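# Close the white door from inside until it latches

## Task

Working from inside the room, swing the white door shut so the latch catches and keeps it closed. Disturb nothing else, release everything so both hands are empty, and back away afterward. The robot must stay upright and level; falling or ending tilted is a failure. Once everything has settled, during the final second before judging, neither arm (hands included) nor the lift may touch anything. The base may not touch any movable object such as a part, box, cart, lid or drawer. Breaking this costs a single penalty.

## Robot and tools

ROBOT. A LinearBot: an omnidirectional wheeled base with a column about 1.7 m tall. A carriage rides up and down the column (lift_m) and carries two identical six-joint arms, each ending in a two-finger gripper.
- The arm bases sit about 0.57 m + lift_m above the floor. Parts of the carriage hang roughly 0.15 m lower than that.
- A hand reaches 0.78 m from its shoulder but only about 0.38 m below its arm base.
- A hand is about 0.16 m long and 0.1 m wide, or 0.14 m with the fingers open.
- Parked joints 1 to 6 are 0, 0.05, 0.05, 1.45, 0, 0. Parked, the robot is about 0.85 m wide and 0.65 m long.
- Cameras: carriage_camera is fixed on the carriage and looks forward and about 20 degrees down. left_wrist_camera and right_wrist_camera look out past each hand's fingertips.

FRAMES. All positions are in metres.
- Base frame: origin on the floor under the base centre, x forward, y left, z up.
- left_hand and right_hand are reported in the base frame. Each is the point between that hand's finger pads.
- quat_wxyz rotates base axes into hand axes. The hand's z runs along the fingers, and the fingers open along its y. A hand pointing straight up with joints 1, 5 and 6 at 0 reads (1, 0, 0, 0).
- base_odometry is given in the odometry frame, which is the base frame at the scene's start. It counts wheel rotation only, so slip shows up as travel. Heading is in radians, left positive, from -3.142 to 3.142.

MOVE. One action per call.
- base: exactly one key, a relative offset from the base's last reported position. translate_m (metres, forward +, -2 to 2), strafe_m (metres, left +, -2 to 2) or rotate_rad (radians, counter-clockwise +, -6.3 to 6.3).
- joints: one object holding absolute targets for both arms and the lift, keyed by name. Leave out any you don't want to change.
  - lift_m: 0 to 1 m.
  - joint1: -2.617 to 3.054 rad; turns the arm about vertical, 0 forward, + left.
  - joint2: 0 to 3.141 rad; shoulder. 0 = upper arm back and level, 1.57 = upright, 3.14 = forward and level.
  - joint3: 0 to 3.141 rad; elbow, 0 folded, 3.14 straight.
  - joint4: -1.57 to 1.57 rad; wrist pitch, + lifts the fingertips.
  - joint5: -1.57 to 1.57 rad; wrist yaw, + swings the fingertips to the RIGHT.
  - joint6: -2.094 to 2.094 rad; roll about the fingers, + clockwise seen from the forearm.
  - gripper_m: 0 to 0.093 m, the gap between the pads.
  - Names take a left_ or right_ prefix, e.g. right_joint2_rad, left_gripper_m.
- speeds: top speeds for this action only. translate_m and strafe_m 0.02 to 0.5 m/s; rotate_rad 0.05 to 1.57 rad/s; lift_m 0.08 to 0.27 m/s (default 0.25).
- min_time_s: 0.1 to 8 s, the shortest time any arm or gripper motion may take. A value of 2 or more gives straighter hand paths. A value that is too small makes motions fast and can overshoot.
- cameras: a list drawn from carriage_camera, left_wrist_camera, right_wrist_camera or all.
- blocking: false returns within about 0.5 s while the robot keeps moving.
- A move with no action just reports state and images. Any single action is capped at about 14 to 15 s (time_out).
- An unknown key makes the call invalid. An out-of-range value is refused.
- A refused call, or a stop you did not command, cancels the later move, wait and finished_scene calls in the same reply.

OTHER TOOLS.
- wait(seconds 0 to 10, cameras): pauses and then reports state. It returns early once running moves have settled.
- stop(cameras): brakes every running motion. The base still coasts a little first. A braked joint reads "stopped" and may keep pressing on whatever it touches.
- zoom_image(camera, region [x0, y0, x1, y1] in pixels from the top-left, at most 504 by 504): a closer view of that camera's latest image.
- read_manual(section "licences"): licence text only.
- finished_scene(scene): ends the current scene; pass the current scene number. After ending the first scene, make no further calls in that reply.

RESULTS.
- "move" says done, or the worst status among the motions.
- base_status and joint_status words:
  - done / moving.
  - off_target: came to rest away from the target and may still push.
  - contact_stop / time_out: the old target is dropped and the part holds where it stopped.
  - stopped.
  - not_followed: the arm was withheld by the self-collision check, reported as "joint command not followed".
  - limit_stop_at_motor_heat.
- on_its_own lists motion you did not command; its "held at" value is a target, not a reading.
- "pictures" gives the order of the images. "earlier move" gives the state of a non-blocking move.
- motor_effort is a percentage of maximum, with the peak in brackets. It is quite inaccurate.
- Joint torques are in N m, + toward larger angles. Joints 1 to 3 wrap at ±28.
- Motor temperatures: one block per arm, six joints and then the gripper.

THINGS TO KNOW.
- The scene keeps running while you think, and held motors keep warming.
- A joint you left out may still be driving toward an old target.
- Hand readings tend to sit above the true hand, especially at long reach.
- Grippers read about 0 to 0.003 m when closed on nothing. To release, command a gap well above the current reading.
- The base stops on wheel strain but ignores what the arms hit. An arm has no contact stop at all: it keeps pressing, heats up, and snaps to its target once freed.
- Motor heat: MOTOR HOT shows at 75 °C. At 100 °C the arm goes limp for 30 to 60 s or more (OVER-TEMPERATURE FAULT). Park a warm arm to cool it, then resend its targets.
- With joint 2 below 0.8, turning joint 1 outward by 0.5 or more can hit the column.

AVOID.
- Tipping: a high carriage, stretched or loaded arms, pushing or pulling, and abrupt stops all raise the risk. Never drive the base away while a hand grips something fixed such as a shut door's handle. A hand z that rises on its own means the robot is leaning.
- Arm-on-arm hits or presses, grippers included.
- Slamming the door, hitting hard, shoving hard, and letting anything fall.
- If the base gets pinned, reverse about 0.2 m.
- Before finishing, open both grippers, pull the hands clear, back the base away, and make sure nothing touches an arm or the lift.

Each tool is called after "Call:" as name(argument=value, ...), one argument or row to a line, values as JSON.

## Session

Call:
move(
)

Scene clock: 0.00 s.
Joint torques (N m): no reading
Motor temperatures (°C): left_arm=[31 34 39 31 28 30 27] | right_arm=[32 35 36 31 30 29 31]
base_odometry: x=+0.000 y=+0.000 heading=+0.000
base_status: not commanded
joint_positions: lift_m=+0.300 left_joint1_rad=-0.003 left_joint2_rad=+0.052 left_joint3_rad=+0.038 left_joint4_rad=+1.430 left_joint5_rad=-0.033 left_joint6_rad=+0.031 left_gripper_m=+0.09396 right_joint1_rad=+0.000 right_joint2_rad=+0.035 right_joint3_rad=+0.040 right_joint4_rad=+1.434 right_joint5_rad=-0.028 right_joint6_rad=-0.032 right_gripper_m=+0.09396
joint_status: not commanded
motor_effort: lift_m=+18 drive_wheels=+1
left_hand: x=+0.2553 y=+0.3028 z=+1.3095 quat_wxyz=(+0.997, -0.015, +0.077, +0.015) (m; base frame)
right_hand: x=+0.2486 y=-0.2923 z=+1.3103 quat_wxyz=(+0.998, -0.015, +0.066, -0.015) (m; base frame)
pictures: carriage_camera, left_wrist_camera, right_wrist_camera
Images, in order (width x height): carriage_camera 672x504, left_wrist_camera 672x504, right_wrist_camera 672x504.

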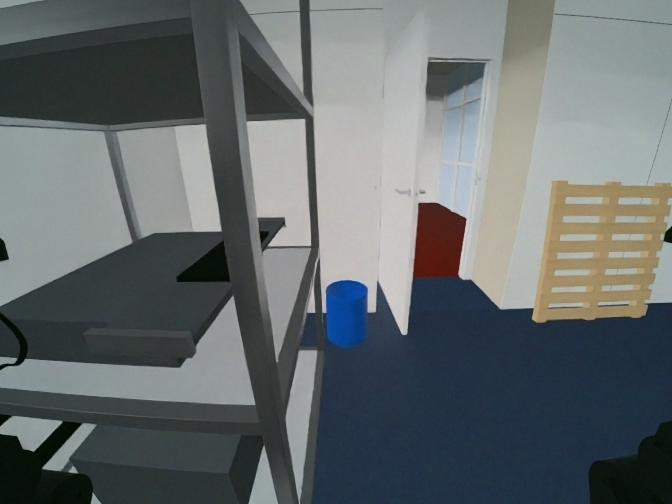

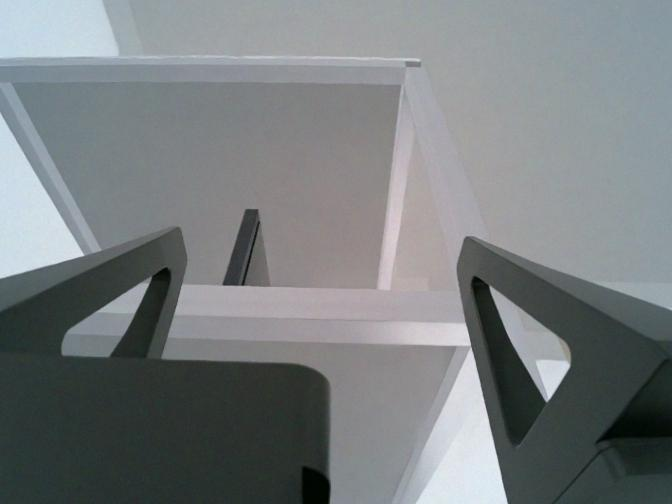

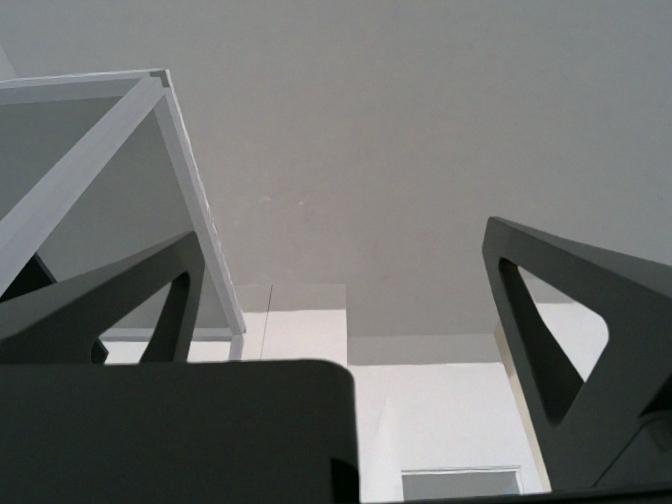

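Call:
move(
  base={"strafe_m": -0.62},
  speeds={"strafe_m": 0.3},
)

Call:
move(
  base={"translate_m": 0.8},
  joints={"left_gripper_m": 0.0, "right_gripper_m": 0.0},
  speeds={"translate_m": 0.3},
  cameras=["carriage_camera"],
)

Scene clock: 51.53 s.
Joint torques (N m): left_arm=[-0.25 3.96 5.57 -0.08 0.12 0.06] | right_arm=[-0.12 3.9 5.94 -0.2 -0.07 -0.04]
move: done
base_odometry: x=-0.001 y=-0.620 heading=-0.001
base_status: done
joint_positions: lift_m=+0.300 left_joint1_rad=-0.003 left_joint2_rad=+0.052 left_joint3_rad=+0.038 left_joint4_rad=+1.430 left_joint5_rad=-0.033 left_joint6_rad=+0.031 left_gripper_m=+0.09396 right_joint1_rad=+0.000 right_joint2_rad=+0.035 right_joint3_rad=+0.040 right_joint4_rad=+1.434 right_joint5_rad=-0.028 right_joint6_rad=-0.032 right_gripper_m=+0.09396
joint_status: not commanded
motor_effort: lift_m=+18(18) drive_wheels=-3(18)
left_hand: x=+0.2553 y=+0.3028 z=+1.3095 quat_wxyz=(+0.997, -0.015, +0.077, +0.015) (m; base frame)
right_hand: x=+0.2486 y=-0.2923 z=+1.3103 quat_wxyz=(+0.998, -0.015, +0.066, -0.015) (m; base frame)
pictures: none

Scene clock: 55.70 s.
Joint torques (N m): left_arm=[-0.13 3.9 5.64 -0.06 0.13 0.06] | right_arm=[-0.13 3.85 5.94 -0.2 -0.05 -0.05]
move: done
base_odometry: x=+0.799 y=-0.621 heading=-0.001
base_status: done
joint_positions: lift_m=+0.300 left_joint1_rad=-0.003 left_joint2_rad=+0.052 left_joint3_rad=+0.038 left_joint4_rad=+1.430 left_joint5_rad=-0.033 left_joint6_rad=+0.031 left_gripper_m=+0.00067 right_joint1_rad=+0.000 right_joint2_rad=+0.035 right_joint3_rad=+0.040 right_joint4_rad=+1.434 right_joint5_rad=-0.028 right_joint6_rad=-0.032 right_gripper_m=+0.00010
joint_status: all done
motor_effort: lift_m=+18(18) drive_wheels=-2(14)
left_hand: x=+0.2553 y=+0.3028 z=+1.3095 quat_wxyz=(+0.997, -0.015, +0.077, +0.015) (m; base frame)
right_hand: x=+0.2486 y=-0.2923 z=+1.3103 quat_wxyz=(+0.998, -0.015, +0.066, -0.015) (m; base frame)
pictures: carriage_camera
Images, in order (width x height): carriage_camera 672x504.

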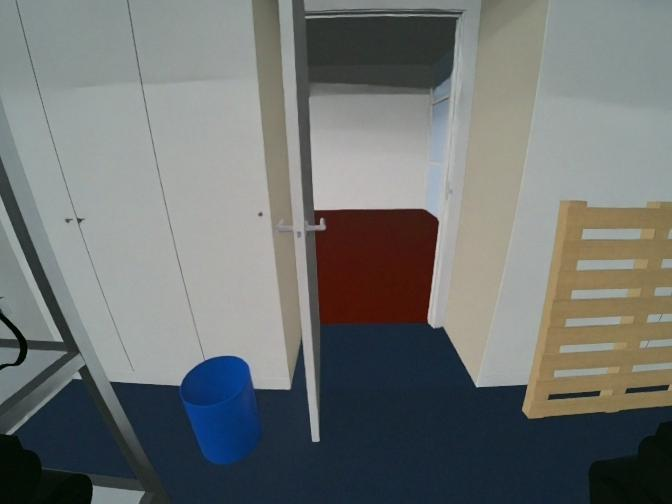

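Call:
move(
  base={"strafe_m": -0.05},
  joints={"lift_m": 0.33, "left_joint2_rad": 2.0, "left_joint3_rad": 1.5, "left_joint4_rad": 0.5, "left_joint5_rad": 0, "left_joint6_rad": 0},
  min_time_s=2,
  cameras=["carriage_camera", "left_wrist_camera"],
)

Scene clock: 77.57 s.
Joint torques (N m): left_arm=[-0.01 -11.59 9.48 1.89 0.3 -0.05] | right_arm=[-0.13 3.81 5.91 -0.2 -0.07 -0.05]
move: done
base_odometry: x=+0.800 y=-0.671 heading=-0.001
base_status: done
joint_positions: lift_m=+0.330 left_joint1_rad=-0.003 left_joint2_rad=+1.993 left_joint3_rad=+1.471 left_joint4_rad=+0.508 left_joint5_rad=-0.016 left_joint6_rad=+0.012 left_gripper_m=+0.00067 right_joint1_rad=+0.001 right_joint2_rad=+0.035 right_joint3_rad=+0.040 right_joint4_rad=+1.434 right_joint5_rad=-0.028 right_joint6_rad=-0.032 right_gripper_m=+0.00010
joint_status: all done
motor_effort: lift_m=+18(21) drive_wheels=+0(10)
left_hand: x=+0.8335 y=+0.2981 z=+1.1918 quat_wxyz=(+0.702, +0.000, +0.712, +0.009) (m; base frame)
right_hand: x=+0.2486 y=-0.2923 z=+1.3404 quat_wxyz=(+0.998, -0.015, +0.066, -0.015) (m; base frame)
pictures: carriage_camera, left_wrist_camera
Images, in order (width x height): carriage_camera 672x504, left_wrist_camera 672x504.

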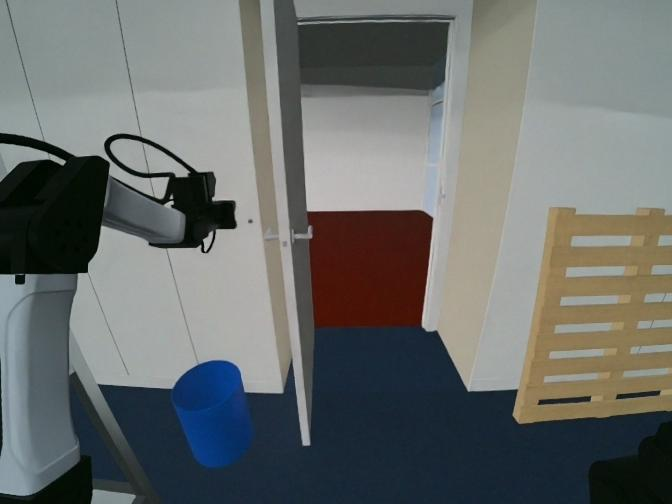

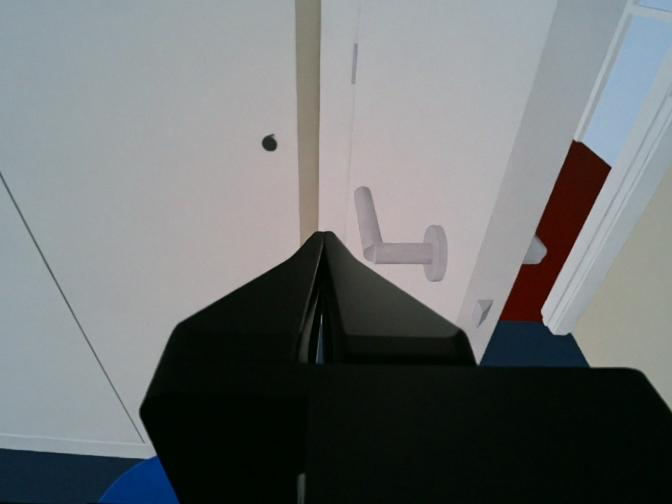

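Call:
move(
  base={"translate_m": 0.45},
  speeds={"translate_m": 0.3},
  cameras=["carriage_camera", "left_wrist_camera"],
)

Scene clock: 84.77 s.
Joint torques (N m): left_arm=[-0.14 -11.84 9.58 1.95 0.25 -0.11] | right_arm=[-0.16 3.82 5.98 -0.15 -0.05 -0.06]
move: done
base_odometry: x=+1.250 y=-0.672 heading=-0.001
base_status: done
joint_positions: lift_m=+0.330 left_joint1_rad=-0.003 left_joint2_rad=+1.993 left_joint3_rad=+1.471 left_joint4_rad=+0.503 left_joint5_rad=-0.015 left_joint6_rad=+0.012 left_gripper_m=+0.00067 right_joint1_rad=+0.001 right_joint2_rad=+0.035 right_joint3_rad=+0.040 right_joint4_rad=+1.433 right_joint5_rad=-0.028 right_joint6_rad=-0.032 right_gripper_m=+0.00010
joint_status: not commanded
motor_effort: lift_m=+17(18) drive_wheels=-1(15)
left_hand: x=+0.8335 y=+0.2979 z=+1.1905 quat_wxyz=(+0.701, +0.000, +0.713, +0.009) (m; base frame)
right_hand: x=+0.2487 y=-0.2923 z=+1.3403 quat_wxyz=(+0.998, -0.015, +0.066, -0.015) (m; base frame)
pictures: carriage_camera, left_wrist_camera
Images, in order (width x height): carriage_camera 672x504, left_wrist_camera 672x504.

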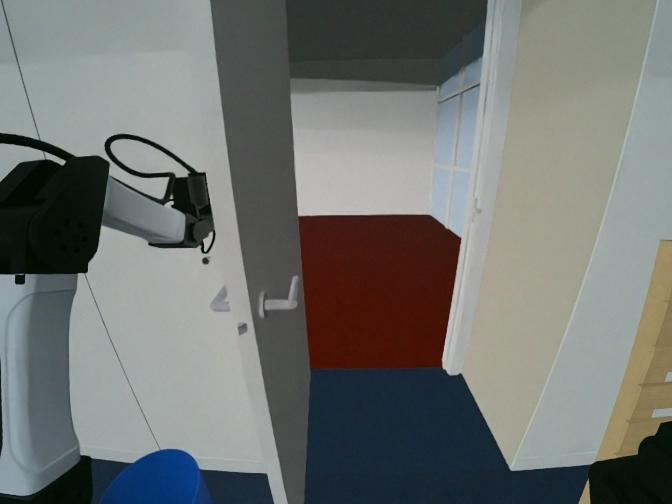

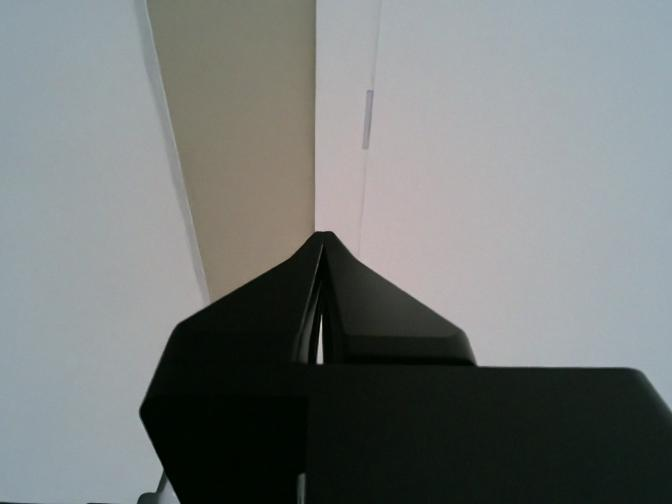

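Call:
move(
  base={"strafe_m": -0.45},
  speeds={"strafe_m": 0.15},
  cameras=["carriage_camera", "left_wrist_camera"],
)

Scene clock: 92.90 s.
Joint torques (N m): left_arm=[-0.27 -11.71 9.52 1.93 0.25 -0.03] | right_arm=[-0.14 3.89 5.96 -0.2 -0.06 -0.04]
Motor temperatures (°C): left_arm=[31 38 44 34 28 30 28] | right_arm=[31 37 37 30 30 29 31]
move: done
base_odometry: x=+1.249 y=-1.122 heading=-0.001
base_status: done
joint_positions: lift_m=+0.330 left_joint1_rad=-0.002 left_joint2_rad=+1.993 left_joint3_rad=+1.471 left_joint4_rad=+0.502 left_joint5_rad=-0.014 left_joint6_rad=+0.006 left_gripper_m=+0.00066 right_joint1_rad=+0.001 right_joint2_rad=+0.035 right_joint3_rad=+0.040 right_joint4_rad=+1.433 right_joint5_rad=-0.028 right_joint6_rad=-0.032 right_gripper_m=+0.00010
joint_status: not commanded
motor_effort: lift_m=+17(18) drive_wheels=-1(12)
left_hand: x=+0.8335 y=+0.2982 z=+1.1903 quat_wxyz=(+0.700, -0.002, +0.714, +0.006) (m; base frame)
right_hand: x=+0.2487 y=-0.2923 z=+1.3403 quat_wxyz=(+0.998, -0.015, +0.066, -0.015) (m; base frame)
pictures: carriage_camera, left_wrist_camera
Images, in order (width x height): carriage_camera 672x504, left_wrist_camera 672x504.

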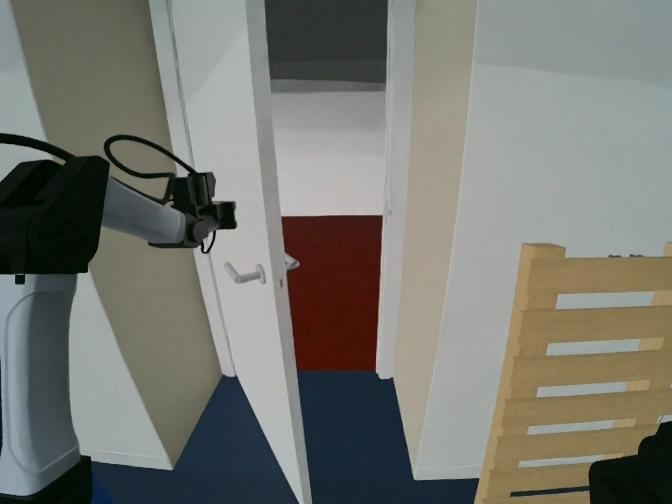

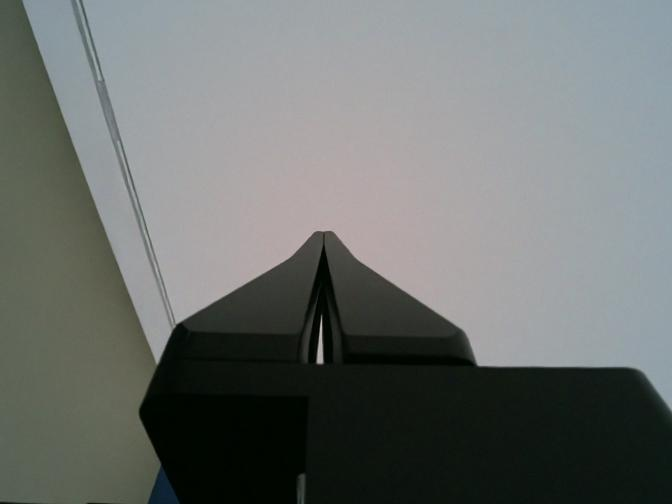

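Call:
move(
  base={"translate_m": 0.35},
  joints={"left_joint1_rad": -0.5},
  speeds={"translate_m": 0.15},
  min_time_s=2.5,
  cameras=["carriage_camera", "left_wrist_camera"],
)

Scene clock: 111.10 s.
Joint torques (N m): left_arm=[-0.64 -11.71 9.54 1.99 0.25 -0.01] | right_arm=[-0.13 3.81 5.96 -0.16 -0.06 -0.03]
move: done
base_odometry: x=+1.599 y=-1.122 heading=-0.001
base_status: done
joint_positions: lift_m=+0.330 left_joint1_rad=-0.494 left_joint2_rad=+1.993 left_joint3_rad=+1.471 left_joint4_rad=+0.501 left_joint5_rad=-0.014 left_joint6_rad=+0.006 left_gripper_m=+0.00066 right_joint1_rad=+0.001 right_joint2_rad=+0.035 right_joint3_rad=+0.040 right_joint4_rad=+1.433 right_joint5_rad=-0.028 right_joint6_rad=-0.032 right_gripper_m=+0.00010
joint_status: all done
motor_effort: lift_m=+18(18) drive_wheels=+4(12)
left_hand: x=+0.7606 y=+0.0059 z=+1.1900 quat_wxyz=(+0.680, +0.172, +0.693, -0.164) (m; base frame)
right_hand: x=+0.2487 y=-0.2923 z=+1.3403 quat_wxyz=(+0.998, -0.015, +0.066, -0.015) (m; base frame)
pictures: carriage_camera, left_wrist_camera
Images, in order (width x height): carriage_camera 672x504, left_wrist_camera 672x504.

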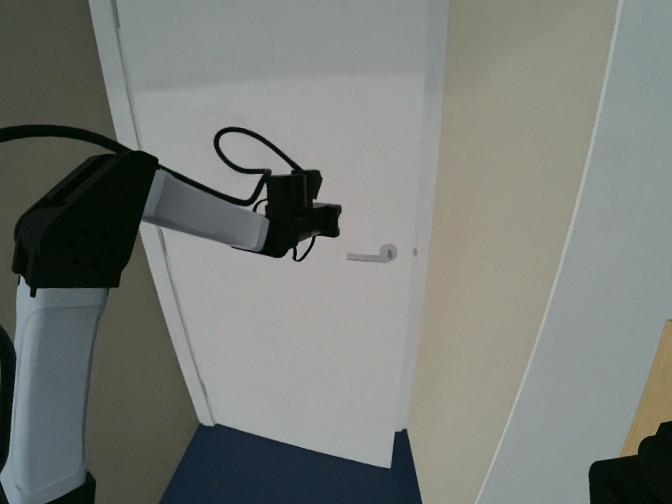

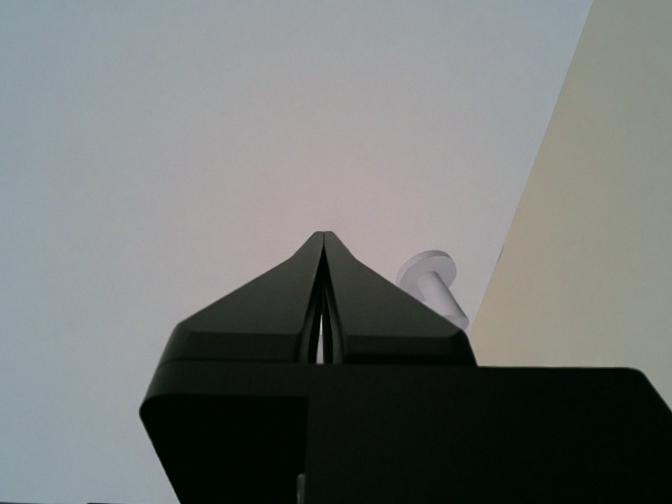

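Call:
move(
  base={"strafe_m": 0.27},
  joints={"left_joint1_rad": 0, "left_joint2_rad": 0.05, "left_joint3_rad": 0.05, "left_joint4_rad": 1.45},
  speeds={"strafe_m": 0.2},
  min_time_s=2,
)

Call:
move(
  base={"translate_m": -0.1},
  joints={"right_joint2_rad": 2.4, "right_joint3_rad": 2.2, "right_joint4_rad": 0.2, "right_joint5_rad": 0, "right_joint6_rad": 0},
  min_time_s=2,
  cameras=["carriage_camera", "right_wrist_camera"],
)

Scene clock: 131.77 s.
Joint torques (N m): left_arm=[0.35 3.21 4.63 0.11 0.19 -0.01] | right_arm=[-0.25 3.85 5.98 -0.2 -0.05 -0.05]
move: done
base_odometry: x=+1.600 y=-0.852 heading=-0.002
base_status: done
joint_positions: lift_m=+0.330 left_joint1_rad=-0.007 left_joint2_rad=+0.057 left_joint3_rad=+0.057 left_joint4_rad=+1.434 left_joint5_rad=-0.011 left_joint6_rad=+0.006 left_gripper_m=+0.00066 right_joint1_rad=+0.001 right_joint2_rad=+0.035 right_joint3_rad=+0.040 right_joint4_rad=+1.433 right_joint5_rad=-0.028 right_joint6_rad=-0.032 right_gripper_m=+0.00010
joint_status: all done
motor_effort: lift_m=+17(18) drive_wheels=+1(13)
left_hand: x=+0.2505 y=+0.2987 z=+1.3449 quat_wxyz=(+0.998, -0.005, +0.068, +0.000) (m; base frame)
right_hand: x=+0.2487 y=-0.2923 z=+1.3403 quat_wxyz=(+0.998, -0.015, +0.066, -0.015) (m; base frame)
pictures: none

Scene clock: 134.17 s.
Joint torques (N m): left_arm=[0.44 3.04 4.53 -0.04 0.24 -0.02] | right_arm=[-0.2 -13.49 10.77 2.15 0.05 0.05]
move: done
base_odometry: x=+1.500 y=-0.852 heading=-0.002
base_status: done
joint_positions: lift_m=+0.330 left_joint1_rad=-0.007 left_joint2_rad=+0.057 left_joint3_rad=+0.057 left_joint4_rad=+1.443 left_joint5_rad=-0.011 left_joint6_rad=+0.006 left_gripper_m=+0.00066 right_joint1_rad=+0.001 right_joint2_rad=+2.388 right_joint3_rad=+2.172 right_joint4_rad=+0.208 right_joint5_rad=-0.013 right_joint6_rad=-0.009 right_gripper_m=+0.00010
joint_status: all done
motor_effort: lift_m=+17(18) drive_wheels=+3(12)
left_hand: x=+0.2482 y=+0.2988 z=+1.3452 quat_wxyz=(+0.998, -0.005, +0.064, +0.000) (m; base frame)
right_hand: x=+0.9278 y=-0.2945 z=+1.2091 quat_wxyz=(+0.704, -0.008, +0.710, +0.002) (m; base frame)
pictures: carriage_camera, right_wrist_camera
Images, in order (width x height): carriage_camera 672x504, right_wrist_camera 672x504.

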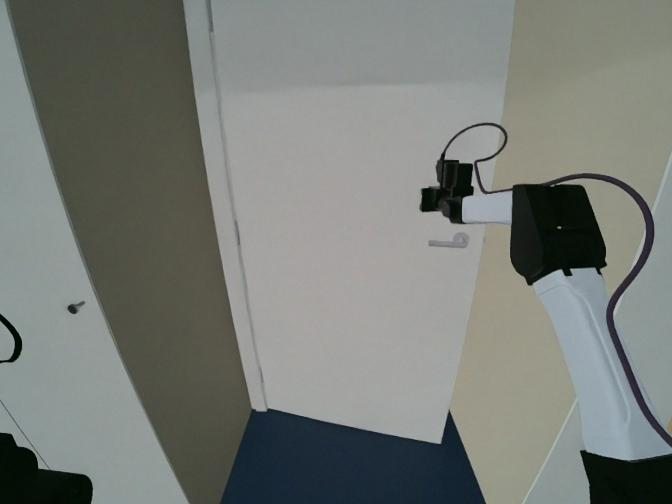

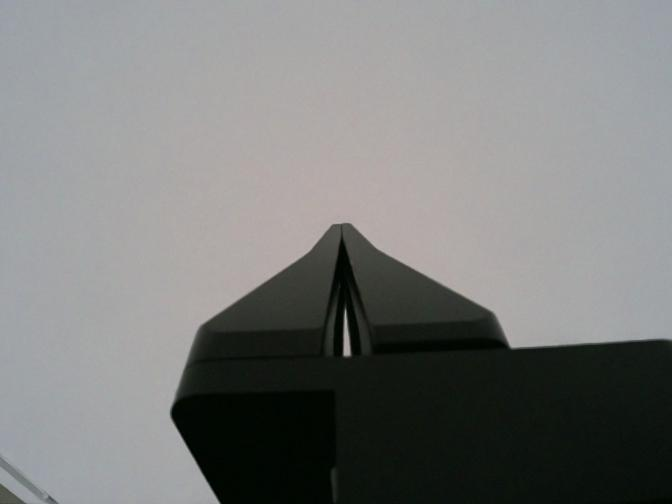

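Call:
move(
  base={"translate_m": 0.35},
  speeds={"translate_m": 0.15},
  cameras=["carriage_camera"],
)

Call:
move(
  base={"translate_m": 0.08},
  speeds={"translate_m": 0.06},
  cameras=["carriage_camera", "right_wrist_camera"],
)

Scene clock: 144.50 s.
Joint torques (N m): left_arm=[0.51 3.37 4.98 -0.11 0.15 0.01] | right_arm=[-1.26 7.9 6.02 7.68 -0.04 -0.15]
Motor temperatures (°C): left_arm=[31 41 46 35 28 30 28] | right_arm=[31 40 39 38 30 29 31]
move: done
base_odometry: x=+1.849 y=-0.853 heading=-0.002
base_status: done
joint_positions: lift_m=+0.330 left_joint1_rad=-0.007 left_joint2_rad=+0.054 left_joint3_rad=+0.052 left_joint4_rad=+1.452 left_joint5_rad=-0.008 left_joint6_rad=+0.006 left_gripper_m=+0.00066 right_joint1_rad=+0.012 right_joint2_rad=+2.170 right_joint3_rad=+2.214 right_joint4_rad=-0.893 right_joint5_rad=-0.003 right_joint6_rad=+0.009 right_gripper_m=+0.00010
joint_status: not commanded
motor_effort: lift_m=+18(19) drive_wheels=+18(29)
left_hand: x=+0.2467 y=+0.2983 z=+1.3441 quat_wxyz=(+0.998, -0.004, +0.061, +0.000) (m; base frame)
right_hand: x=+0.7901 y=-0.2895 z=+1.1265 quat_wxyz=(+0.353, -0.002, +0.936, +0.005) (m; base frame)
pictures: carriage_camera
Images, in order (width x height): carriage_camera 672x504.

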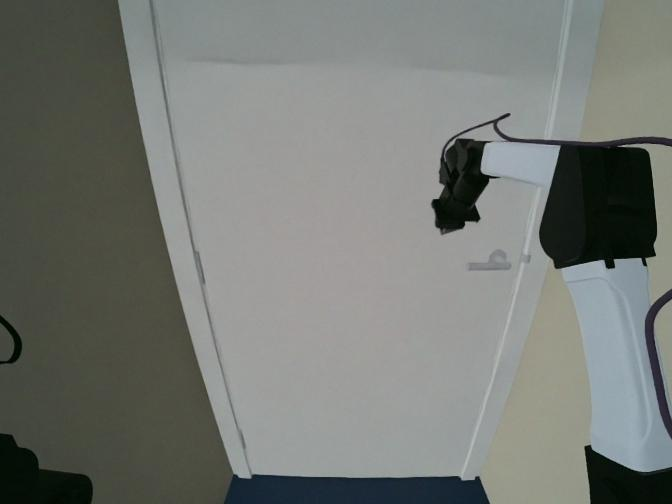

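Scene clock: 146.37 s.
Joint torques (N m): left_arm=[0.42 3.47 4.93 -0.11 0.18 -0.04] | right_arm=[-1.83 16.51 -1.02 7.71 -0.11 -0.22]
Motor temperatures (°C): left_arm=[31 40 45 34 28 30 28] | right_arm=[31 41 39 45 30 29 31]
move: done
base_odometry: x=+1.929 y=-0.853 heading=-0.003
base_status: done
joint_positions: lift_m=+0.330 left_joint1_rad=-0.007 left_joint2_rad=+0.054 left_joint3_rad=+0.052 left_joint4_rad=+1.454 left_joint5_rad=-0.008 left_joint6_rad=+0.006 left_gripper_m=+0.00066 right_joint1_rad=+0.018 right_joint2_rad=+2.053 right_joint3_rad=+2.275 right_joint4_rad=-1.483 right_joint5_rad=+0.003 right_joint6_rad=+0.014 right_gripper_m=+0.00010
joint_status: not commanded
motor_effort: lift_m=+17(19) drive_wheels=+19(29)
left_hand: x=+0.2462 y=+0.2983 z=+1.3443 quat_wxyz=(+0.998, -0.004, +0.060, +0.000) (m; base frame)
right_hand: x=+0.6591 y=-0.2897 z=+1.1344 quat_wxyz=(+0.154, -0.002, +0.988, +0.001) (m; base frame)
pictures: carriage_camera, right_wrist_camera
Images, in order (width x height): carriage_camera 672x504, right_wrist_camera 672x504.

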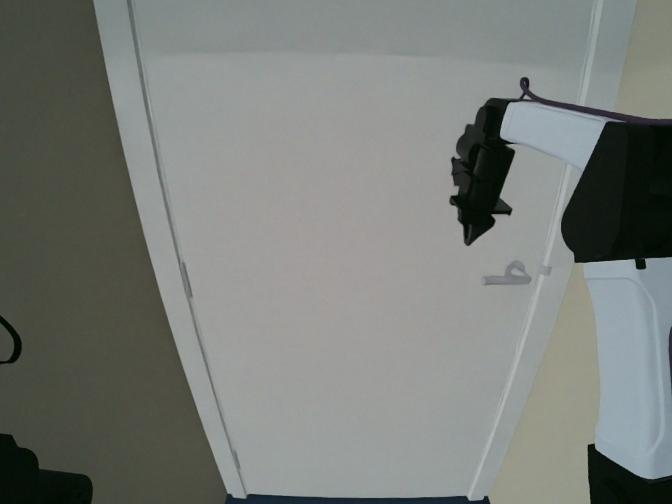

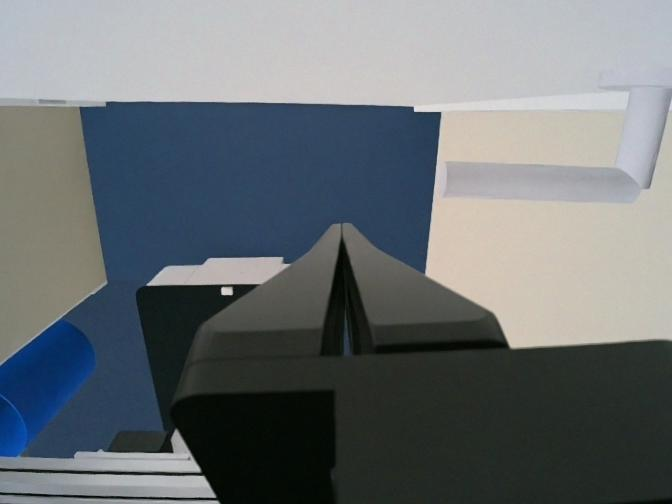

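Call:
move(
  base={"translate_m": -0.3},
  speeds={"translate_m": 0.15},
  cameras=["carriage_camera", "right_wrist_camera"],
)

Call:
zoom_image(
  camera="carriage_camera",
  region=[350, 100, 600, 480],
)

Scene clock: 158.50 s.
Joint torques (N m): left_arm=[0.4 3.44 5.03 -0.1 0.2 -0.02] | right_arm=[-0.55 -15.94 9.96 2.37 0.04 -0.15]
Motor temperatures (°C): left_arm=[31 39 44 34 28 30 28] | right_arm=[31 49 39 72 30 29 31]
move: done
base_odometry: x=+1.629 y=-0.851 heading=-0.003
base_status: done
joint_positions: lift_m=+0.330 left_joint1_rad=-0.007 left_joint2_rad=+0.054 left_joint3_rad=+0.052 left_joint4_rad=+1.452 left_joint5_rad=-0.008 left_joint6_rad=+0.006 left_gripper_m=+0.00066 right_joint1_rad=+0.005 right_joint2_rad=+2.414 right_joint3_rad=+2.181 right_joint4_rad=+0.191 right_joint5_rad=-0.012 right_joint6_rad=+0.008 right_gripper_m=+0.00010
joint_status: not commanded
motor_effort: lift_m=+18(18) drive_wheels=+2(15)
left_hand: x=+0.2467 y=+0.2983 z=+1.3441 quat_wxyz=(+0.998, -0.004, +0.061, +0.000) (m; base frame)
right_hand: x=+0.9323 y=-0.2917 z=+1.1913 quat_wxyz=(+0.692, -0.003, +0.722, +0.009) (m; base frame)
pictures: carriage_camera, right_wrist_camera
Images, in order (width x height): carriage_camera 672x504, right_wrist_camera 672x504.

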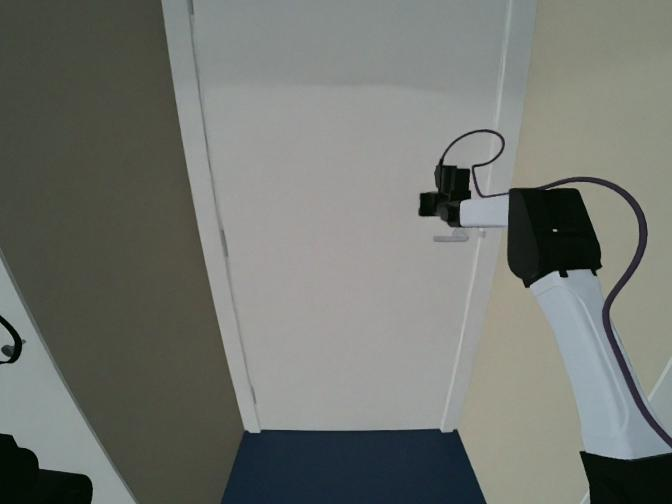

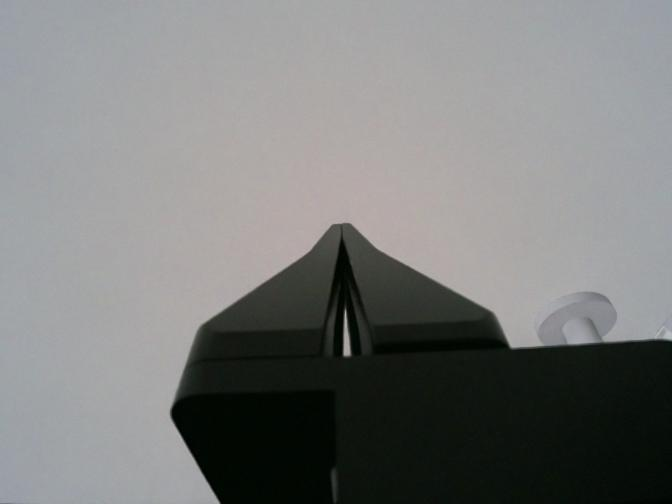

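Scaled by 1.326 from the camera's 672x504 image, which has a finer 960x720 frame.

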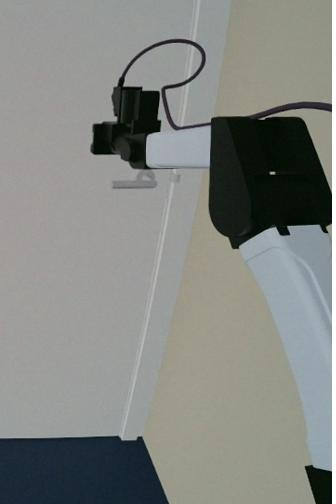

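Call:
finished_scene(
  scene=1,
)

The scene is finished: the task was done.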